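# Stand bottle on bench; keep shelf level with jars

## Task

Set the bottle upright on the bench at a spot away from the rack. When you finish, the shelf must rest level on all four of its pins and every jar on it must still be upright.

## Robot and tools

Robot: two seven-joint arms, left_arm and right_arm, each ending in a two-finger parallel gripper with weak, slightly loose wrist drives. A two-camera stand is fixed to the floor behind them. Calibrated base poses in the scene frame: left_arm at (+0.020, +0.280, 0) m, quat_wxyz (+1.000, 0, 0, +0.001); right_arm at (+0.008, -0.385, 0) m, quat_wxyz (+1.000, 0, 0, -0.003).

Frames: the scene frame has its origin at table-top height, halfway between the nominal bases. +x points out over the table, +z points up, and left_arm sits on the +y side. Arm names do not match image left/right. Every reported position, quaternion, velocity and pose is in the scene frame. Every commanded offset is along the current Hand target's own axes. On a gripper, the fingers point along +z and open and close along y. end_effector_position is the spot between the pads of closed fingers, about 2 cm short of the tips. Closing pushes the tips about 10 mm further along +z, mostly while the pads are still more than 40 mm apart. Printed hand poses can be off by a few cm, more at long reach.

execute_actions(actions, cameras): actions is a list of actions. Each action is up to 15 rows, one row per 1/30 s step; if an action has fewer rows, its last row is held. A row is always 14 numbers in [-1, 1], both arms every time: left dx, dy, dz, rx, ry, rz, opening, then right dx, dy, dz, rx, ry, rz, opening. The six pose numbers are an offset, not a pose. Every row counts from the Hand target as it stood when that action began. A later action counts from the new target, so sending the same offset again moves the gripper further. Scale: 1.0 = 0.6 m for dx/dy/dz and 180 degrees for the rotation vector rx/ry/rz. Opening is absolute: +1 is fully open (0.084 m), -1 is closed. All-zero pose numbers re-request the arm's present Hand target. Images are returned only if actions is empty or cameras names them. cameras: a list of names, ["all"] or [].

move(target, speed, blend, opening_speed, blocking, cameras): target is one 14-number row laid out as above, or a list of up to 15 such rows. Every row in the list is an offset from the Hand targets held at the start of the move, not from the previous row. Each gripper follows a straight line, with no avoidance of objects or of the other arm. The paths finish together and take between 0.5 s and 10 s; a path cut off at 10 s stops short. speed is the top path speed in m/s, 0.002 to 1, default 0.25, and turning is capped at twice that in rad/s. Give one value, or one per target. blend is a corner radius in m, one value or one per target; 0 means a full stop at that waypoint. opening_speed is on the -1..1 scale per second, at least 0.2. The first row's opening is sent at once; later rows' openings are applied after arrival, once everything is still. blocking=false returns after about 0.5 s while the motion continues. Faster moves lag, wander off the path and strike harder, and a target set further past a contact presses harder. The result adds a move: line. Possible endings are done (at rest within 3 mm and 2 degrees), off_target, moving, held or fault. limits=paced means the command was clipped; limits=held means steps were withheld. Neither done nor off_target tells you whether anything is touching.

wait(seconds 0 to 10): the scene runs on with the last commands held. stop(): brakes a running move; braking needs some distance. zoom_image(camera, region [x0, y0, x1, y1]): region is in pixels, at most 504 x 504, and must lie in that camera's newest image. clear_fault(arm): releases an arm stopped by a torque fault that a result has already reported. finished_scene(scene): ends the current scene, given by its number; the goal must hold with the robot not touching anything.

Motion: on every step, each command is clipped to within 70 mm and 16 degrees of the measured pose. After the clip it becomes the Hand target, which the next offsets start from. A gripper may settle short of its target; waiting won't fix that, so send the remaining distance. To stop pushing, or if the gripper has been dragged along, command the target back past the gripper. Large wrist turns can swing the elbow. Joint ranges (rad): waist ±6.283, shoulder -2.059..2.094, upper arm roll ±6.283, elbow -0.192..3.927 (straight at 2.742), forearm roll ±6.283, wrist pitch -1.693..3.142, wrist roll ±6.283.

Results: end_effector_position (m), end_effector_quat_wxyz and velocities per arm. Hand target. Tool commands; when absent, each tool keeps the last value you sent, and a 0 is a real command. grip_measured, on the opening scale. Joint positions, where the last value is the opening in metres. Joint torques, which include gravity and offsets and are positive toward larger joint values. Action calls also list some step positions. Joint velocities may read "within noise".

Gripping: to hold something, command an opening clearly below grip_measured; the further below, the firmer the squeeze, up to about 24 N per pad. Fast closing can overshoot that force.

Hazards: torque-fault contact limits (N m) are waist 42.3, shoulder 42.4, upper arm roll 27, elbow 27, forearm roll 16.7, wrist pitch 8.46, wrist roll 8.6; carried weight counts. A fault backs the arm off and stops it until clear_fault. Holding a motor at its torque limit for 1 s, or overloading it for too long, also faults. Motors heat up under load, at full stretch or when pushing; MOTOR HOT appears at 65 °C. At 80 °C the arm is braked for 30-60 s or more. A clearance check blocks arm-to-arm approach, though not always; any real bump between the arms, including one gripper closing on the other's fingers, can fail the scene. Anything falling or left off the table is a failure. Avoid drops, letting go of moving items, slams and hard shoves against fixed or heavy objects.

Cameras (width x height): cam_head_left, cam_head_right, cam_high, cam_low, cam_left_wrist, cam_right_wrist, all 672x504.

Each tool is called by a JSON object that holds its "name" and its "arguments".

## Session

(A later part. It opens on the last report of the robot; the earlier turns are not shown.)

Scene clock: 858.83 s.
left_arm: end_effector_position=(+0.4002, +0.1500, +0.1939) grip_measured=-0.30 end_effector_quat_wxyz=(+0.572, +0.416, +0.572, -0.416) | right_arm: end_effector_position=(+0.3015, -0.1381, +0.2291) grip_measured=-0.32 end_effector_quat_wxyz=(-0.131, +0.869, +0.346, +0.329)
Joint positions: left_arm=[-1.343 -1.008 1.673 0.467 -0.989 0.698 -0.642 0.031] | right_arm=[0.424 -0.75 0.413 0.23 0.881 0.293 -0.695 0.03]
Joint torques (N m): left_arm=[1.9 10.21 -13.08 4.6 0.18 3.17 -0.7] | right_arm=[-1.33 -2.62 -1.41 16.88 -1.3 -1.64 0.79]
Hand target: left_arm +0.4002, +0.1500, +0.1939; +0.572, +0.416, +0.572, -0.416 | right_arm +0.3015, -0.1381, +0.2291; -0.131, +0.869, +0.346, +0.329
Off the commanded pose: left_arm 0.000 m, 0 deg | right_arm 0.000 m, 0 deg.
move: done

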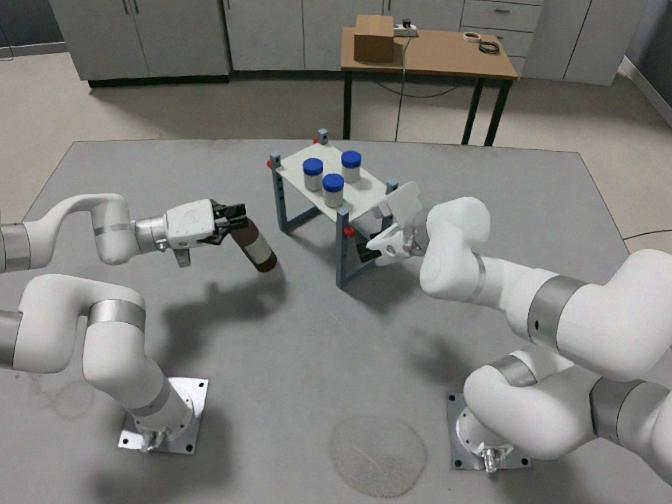

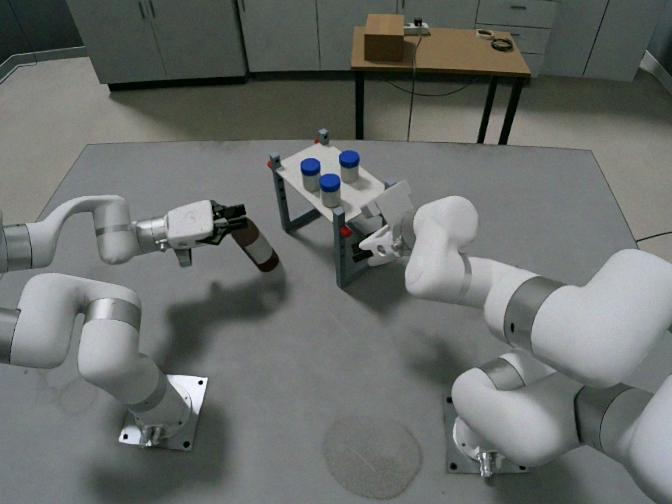

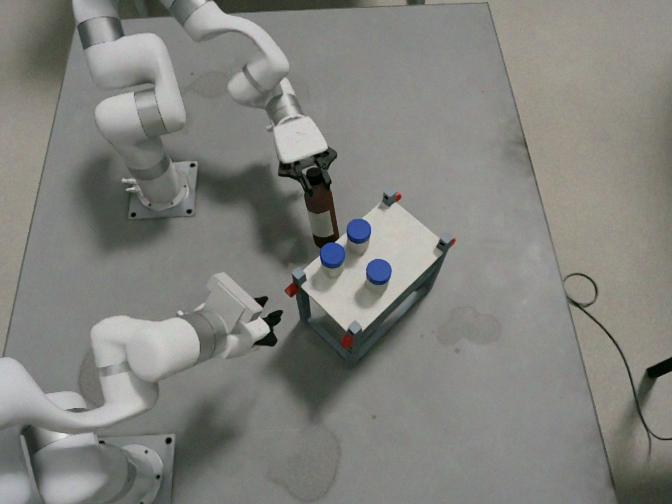

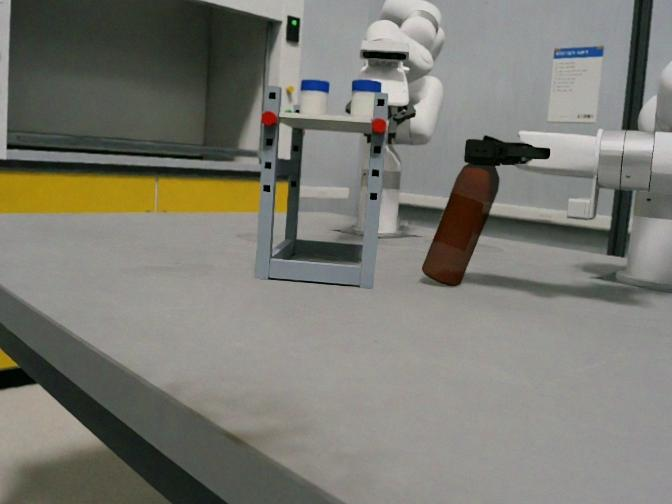

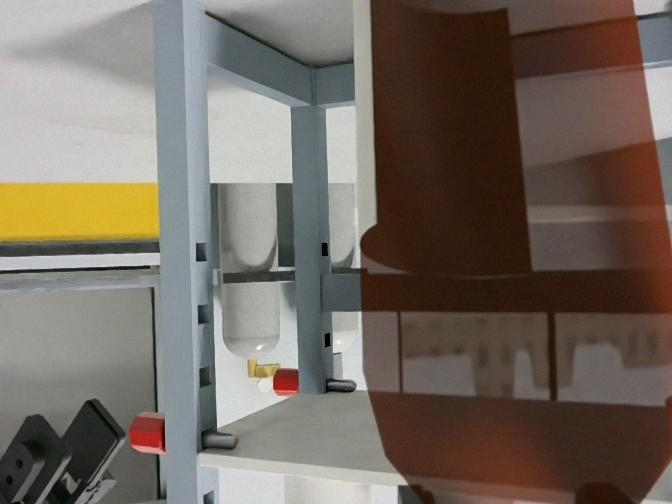

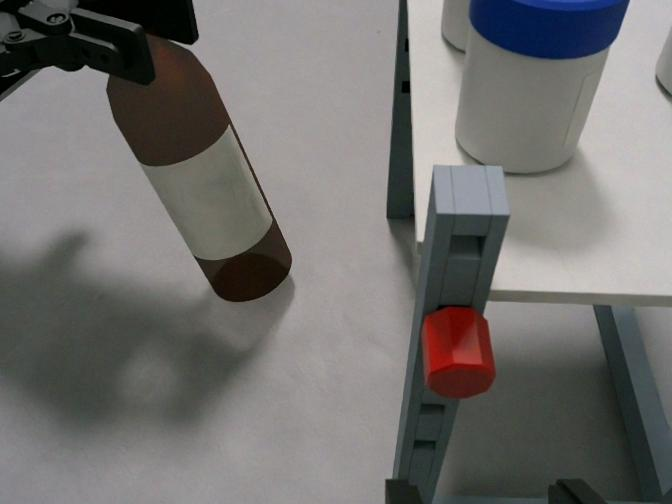

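{"name": "move", "arguments": {"target": [[-0.02, 0, 0, 0, 0, 0, -1.0, 0, 0, 0, 0, 0, 0, -0.3], [-0.02, 0, 0, 0, 0.0944, 0, -1.0, 0, 0, 0, 0, 0, 0, -0.3]], "speed": [0.05, 0.1], "cameras": ["cam_head_left", "cam_high", "cam_low", "cam_right_wrist"]}}

{"name": "zoom_image", "arguments": {"camera": "cam_low", "region": [400, 110, 560, 310]}}

{"name": "zoom_image", "arguments": {"camera": "cam_head_left", "region": [200, 180, 300, 290]}}

Scene clock: 906.67 s.
left_arm: end_effector_position=(+0.4002, +0.1500, +0.2059) grip_measured=-0.30 end_effector_quat_wxyz=(+0.481, +0.473, +0.650, -0.350) | right_arm: end_effector_position=(+0.3015, -0.1381, +0.2291) grip_measured=-0.32 end_effector_quat_wxyz=(-0.131, +0.869, +0.346, +0.329)
Joint positions: left_arm=[-1.173 -0.771 1.323 0.436 -0.967 0.63 -0.92 0.031] | right_arm=[0.424 -0.75 0.413 0.23 0.881 0.293 -0.695 0.03]
Joint torques (N m): left_arm=[2.39 4.74 -11.49 8.58 0.42 0.12 -0.81] | right_arm=[-1.27 -2.58 -1.63 16.82 -1.31 -1.6 0.83]
Hand target: left_arm +0.4002, +0.1500, +0.2059; +0.481, +0.473, +0.650, -0.350 | right_arm +0.3015, -0.1381, +0.2291; -0.131, +0.869, +0.346, +0.329
Off the commanded pose: left_arm 0.000 m, 0 deg | right_arm 0.000 m, 0 deg.
move: done
Images, in order (width x height): cam_head_left 672x504, cam_high 672x504, cam_low 672x504, cam_right_wrist 672x504.

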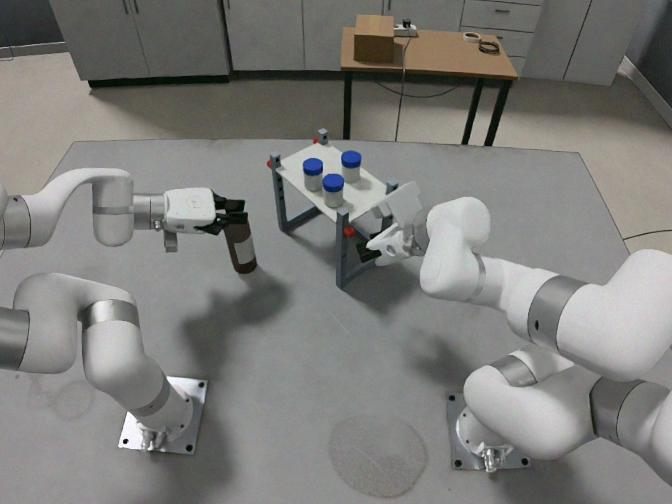

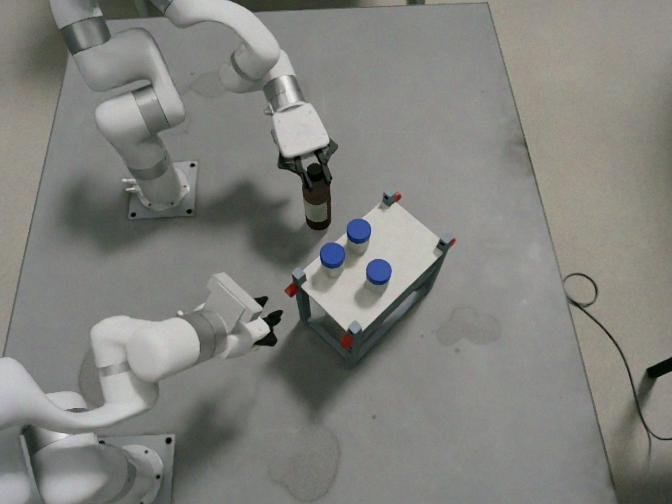

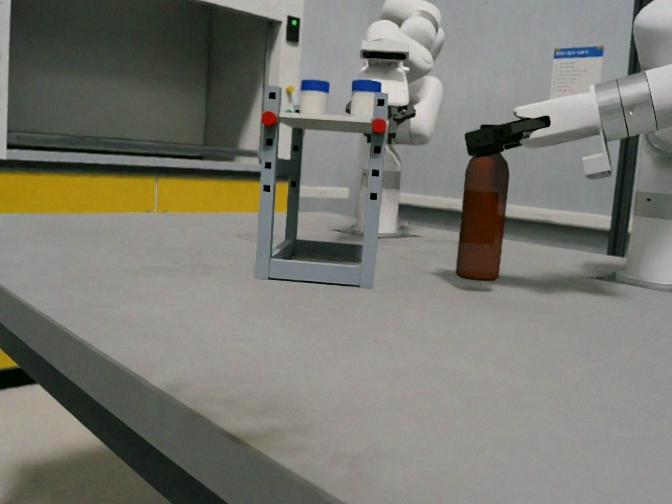

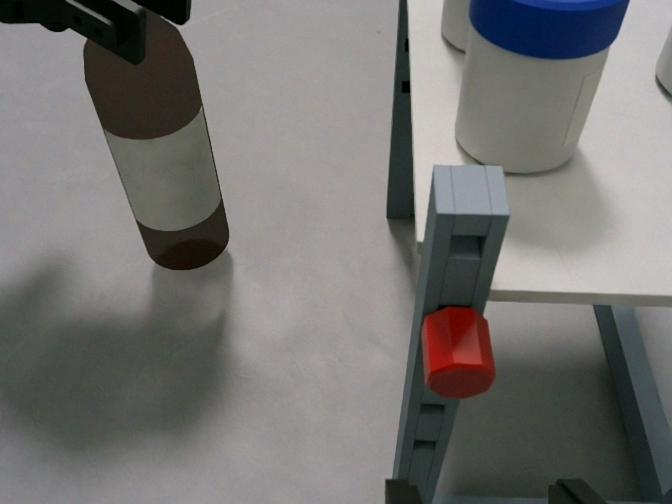

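Scaled by 2.520 from the camera's 672x504 image, which has a finer 960x720 frame.

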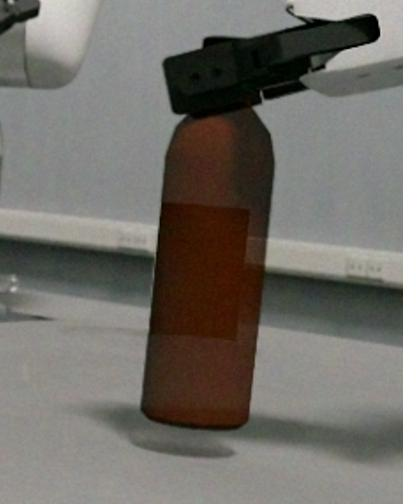

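Scaled by 4.582 from the camera's 672x504 image, which has a finer 960x720 frame.

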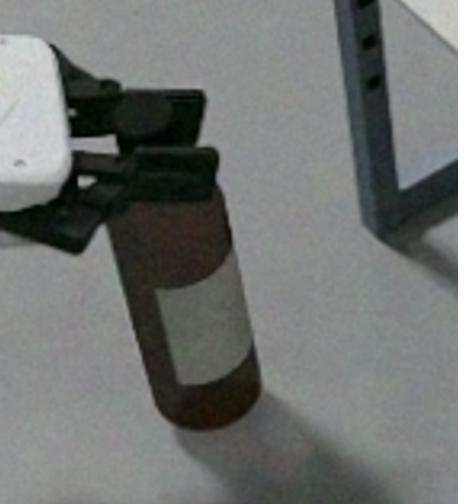

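{"name": "move", "arguments": {"target": [[0.0207, 0, 0.0063, 0, 0, 0, -1.0, 0, 0, 0, 0, 0, 0, -0.3], [0.0207, 0, 0.0063, 0, 0, 0, 0.1, 0, 0, 0, 0, 0, 0, -0.3]], "speed": [0.03, 0.05], "opening_speed": 0.5, "cameras": ["cam_low"]}}

{"name": "zoom_image", "arguments": {"camera": "cam_low", "region": [400, 110, 560, 310]}}

Scene clock: 929.87 s.
left_arm: end_effector_position=(+0.4002, +0.1500, +0.1930) grip_measured=+0.09 end_effector_quat_wxyz=(+0.481, +0.473, +0.650, -0.350) | right_arm: end_effector_position=(+0.3015, -0.1381, +0.2291) grip_measured=-0.32 end_effector_quat_wxyz=(-0.131, +0.869, +0.346, +0.329)
Joint positions: left_arm=[-1.218 -0.774 1.381 0.436 -0.976 0.615 -0.875 0.048] | right_arm=[0.424 -0.75 0.413 0.23 0.881 0.293 -0.695 0.03]
Joint torques (N m): left_arm=[0.45 6.25 -9.83 6.34 0.27 -0.06 -0.41] | right_arm=[-0.95 -3.01 -1.63 16.87 -1.41 -1.62 0.82]
Hand target: left_arm +0.4002, +0.1500, +0.1930; +0.481, +0.473, +0.650, -0.350 | right_arm +0.3015, -0.1381, +0.2291; -0.131, +0.869, +0.346, +0.329
Off the commanded pose: left_arm 0.000 m, 0 deg | right_arm 0.000 m, 0 deg.
move: done
Images, in order (width x height): cam_low 672x504.

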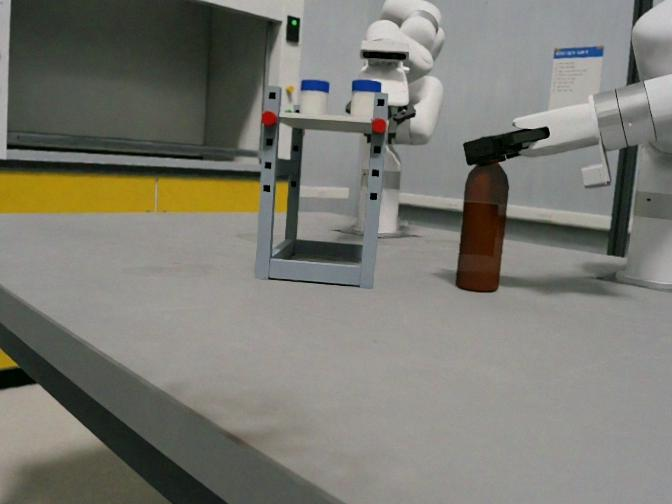

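Scaled by 2.520 from the camera's 672x504 image, which has a finer 960x720 frame.

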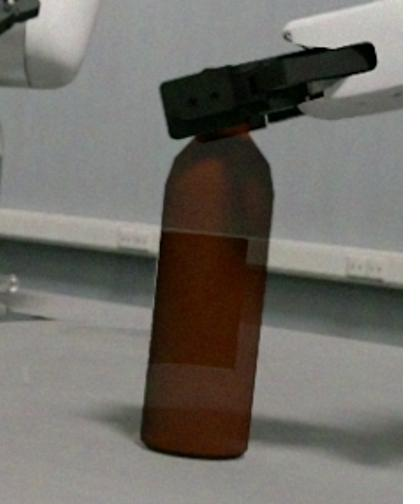

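{"name": "move", "arguments": {"target": [0, 0, -0.15, 0, 0, 0, 0.1, 0, 0, 0, 0, 0, 0, -0.3], "speed": 0.1, "cameras": ["all"]}}

{"name": "zoom_image", "arguments": {"camera": "cam_low", "region": [240, 70, 400, 190]}}

{"name": "zoom_image", "arguments": {"camera": "cam_head_left", "region": [250, 120, 420, 300]}}

{"name": "zoom_image", "arguments": {"camera": "cam_left_wrist", "region": [100, 250, 604, 504]}}

Scene clock: 944.43 s.
left_arm: end_effector_position=(+0.3738, +0.2319, +0.2193) grip_measured=+0.09 end_effector_quat_wxyz=(+0.481, +0.473, +0.650, -0.350) | right_arm: end_effector_position=(+0.3015, -0.1381, +0.2291) grip_measured=-0.32 end_effector_quat_wxyz=(-0.131, +0.869, +0.346, +0.329)
Joint positions: left_arm=[-0.842 -0.769 1.313 0.458 -0.703 0.908 -1.034 0.048] | right_arm=[0.424 -0.75 0.413 0.23 0.881 0.293 -0.695 0.03]
Joint torques (N m): left_arm=[2.77 0.84 -10.27 8.39 0.21 0.84 -0.66] | right_arm=[-1.35 -2.37 -1.96 16.82 -1.26 -1.6 0.72]
Hand target: left_arm +0.3738, +0.2319, +0.2193; +0.481, +0.473, +0.650, -0.350 | right_arm +0.3015, -0.1381, +0.2291; -0.131, +0.869, +0.346, +0.329
Off the commanded pose: left_arm 0.000 m, 0 deg | right_arm 0.000 m, 0 deg.
move: done

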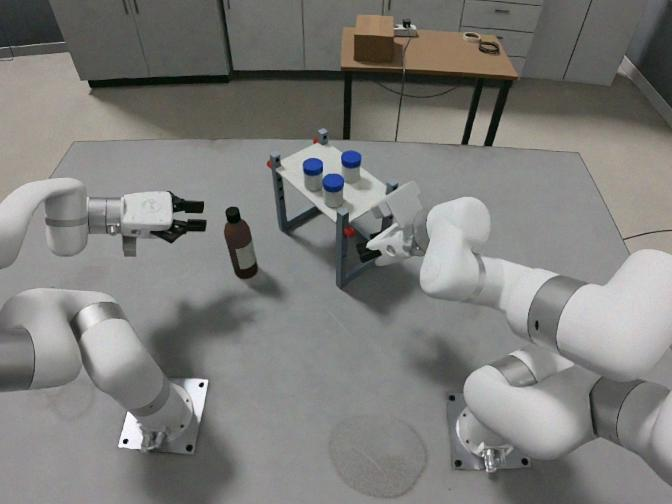

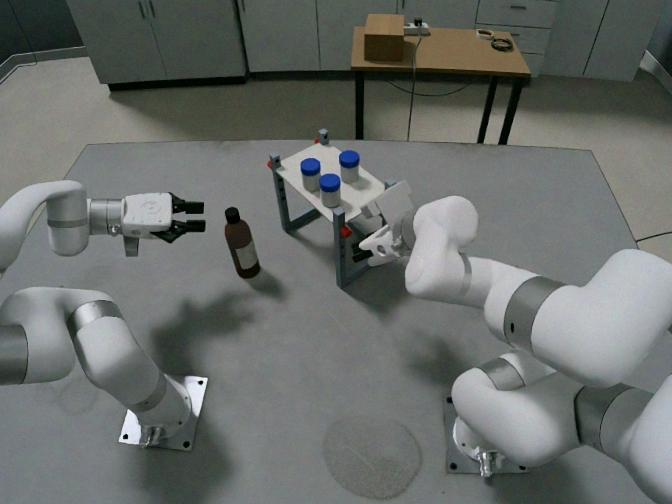

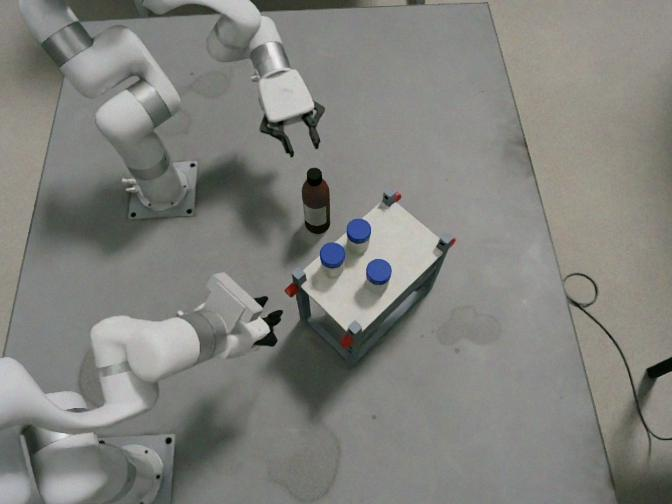

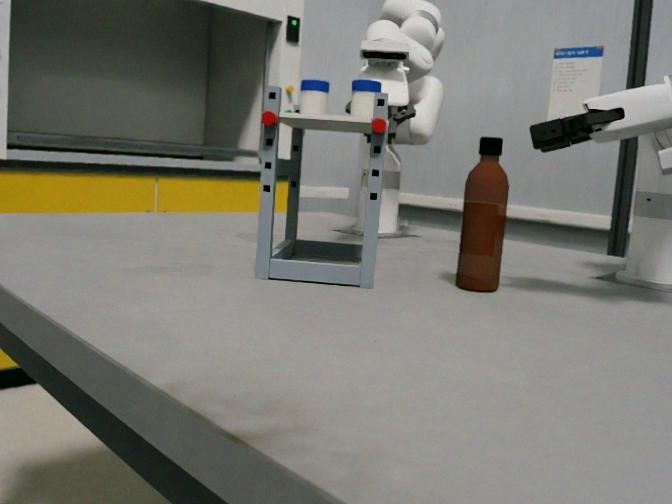

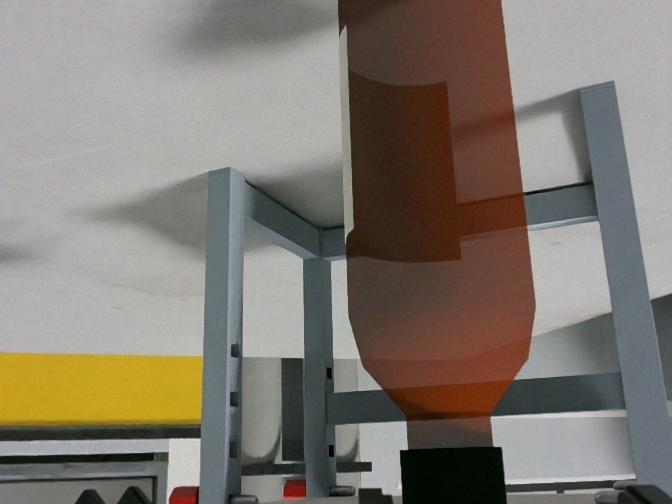

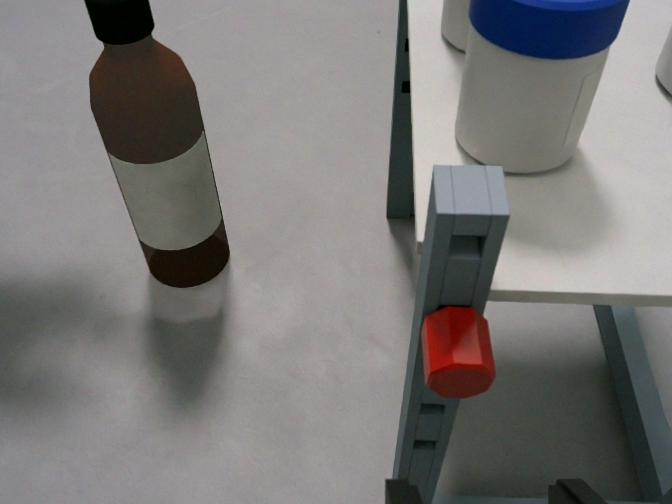

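Scaled by 3.150 from the camera's 672x504 image, which has a finer 960x720 frame.

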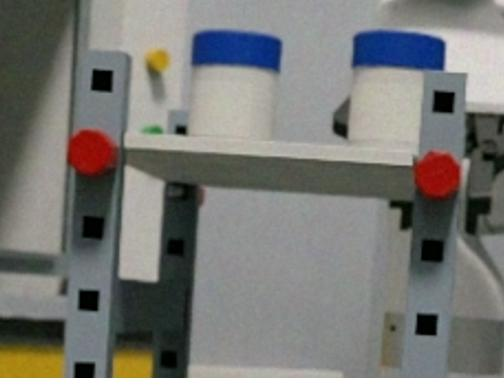

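Scaled by 2.800 from the camera's 672x504 image, which has a finer 960x720 frame.

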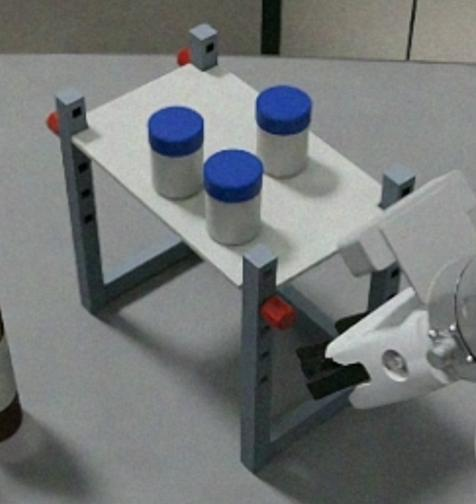

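Scaled by 1.000.

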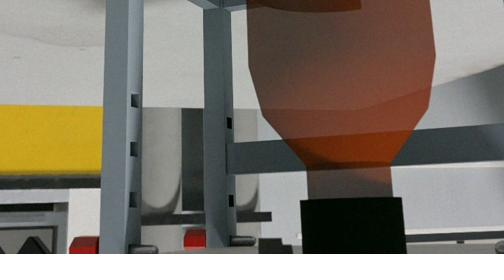

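{"name": "move", "arguments": {"target": [-0.0797, 0, -0.0244, 0, -0.0944, 0, 0.1, 0, 0, 0, 0, 0, 0, -0.3], "speed": 0.15, "cameras": ["cam_left_wrist", "cam_low"]}}

{"name": "zoom_image", "arguments": {"camera": "cam_left_wrist", "region": [150, 150, 350, 350]}}

{"name": "zoom_image", "arguments": {"camera": "cam_left_wrist", "region": [472, 150, 672, 350]}}

{"name": "zoom_image", "arguments": {"camera": "cam_low", "region": [345, 90, 405, 150]}}

{"name": "zoom_image", "arguments": {"camera": "cam_low", "region": [250, 90, 320, 160]}}

Scene clock: 965.37 s.
left_arm: end_effector_position=(+0.3738, +0.2320, +0.2693) grip_measured=+0.09 end_effector_quat_wxyz=(+0.572, +0.416, +0.572, -0.416) | right_arm: end_effector_position=(+0.3015, -0.1381, +0.2291) grip_measured=-0.32 end_effector_quat_wxyz=(-0.131, +0.869, +0.346, +0.329)
Joint positions: left_arm=[-0.891 -0.928 1.433 0.48 -0.794 1.008 -0.966 0.048] | right_arm=[0.424 -0.75 0.413 0.23 0.881 0.293 -0.695 0.03]
Joint torques (N m): left_arm=[-2.27 3.84 -10.56 6.7 -1.7 1.63 0.18] | right_arm=[-1.11 -2.58 -1.97 16.79 -1.18 -1.68 0.71]
Hand target: left_arm +0.3738, +0.2320, +0.2693; +0.572, +0.416, +0.572, -0.416 | right_arm +0.3015, -0.1381, +0.2291; -0.131, +0.869, +0.346, +0.329
Off the commanded pose: left_arm 0.000 m, 0 deg | right_arm 0.000 m, 0 deg.
move: done
Images, in order (width x height): cam_low 672x504, cam_left_wrist 672x504.

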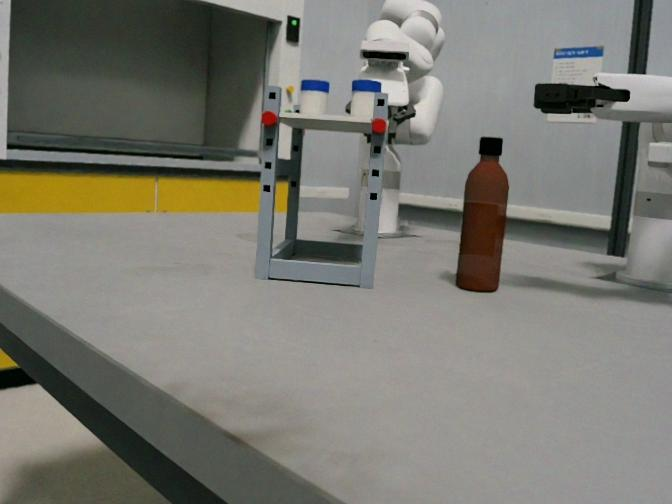

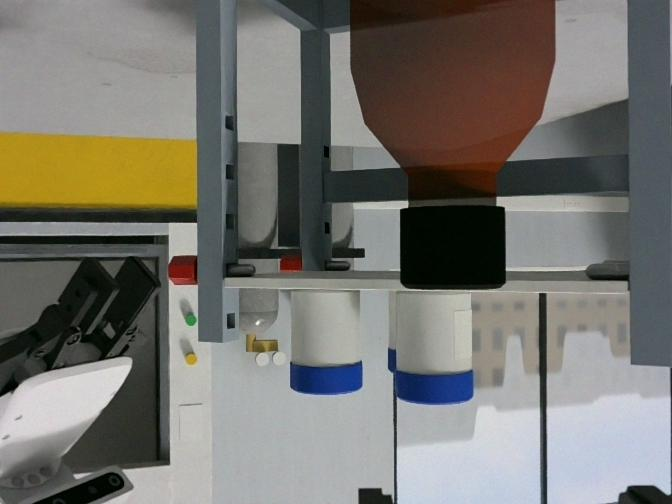

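Scaled by 2.520 from the camera's 672x504 image, which has a finer 960x720 frame.

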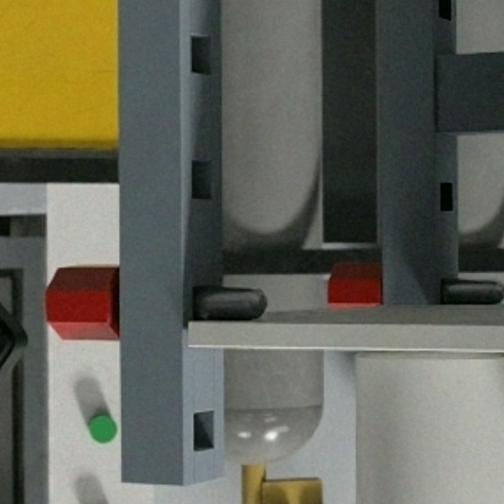

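Scaled by 2.520 from the camera's 672x504 image, which has a finer 960x720 frame.

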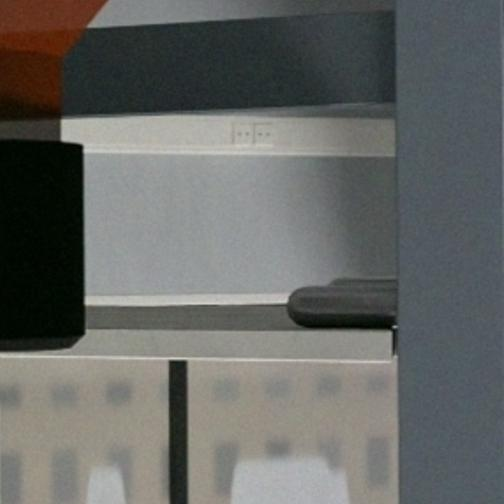

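Scaled by 8.400 from the camera's 672x504 image, which has a finer 960x720 frame.

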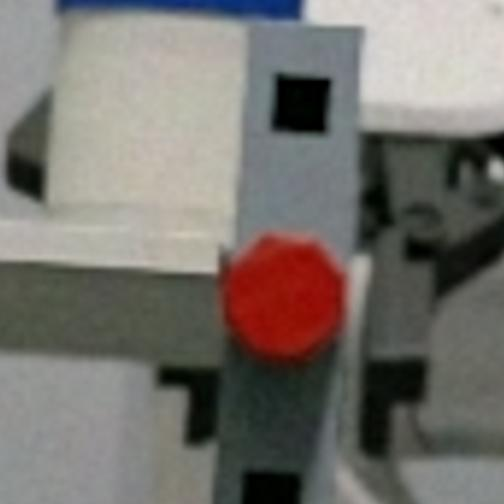

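Scaled by 7.200 from the camera's 672x504 image, which has a finer 960x720 frame.

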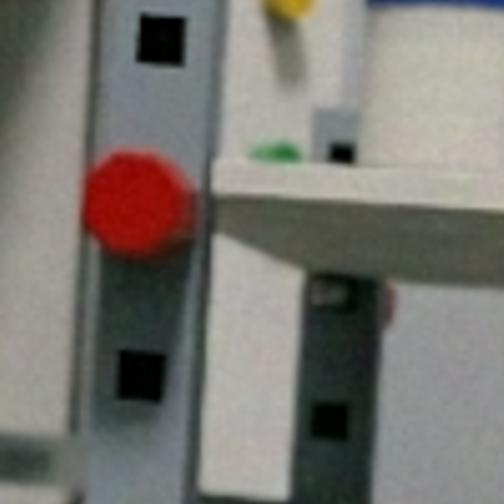

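{"name": "finished_scene", "arguments": {"scene": 2}}

The scene is finished: the task was done.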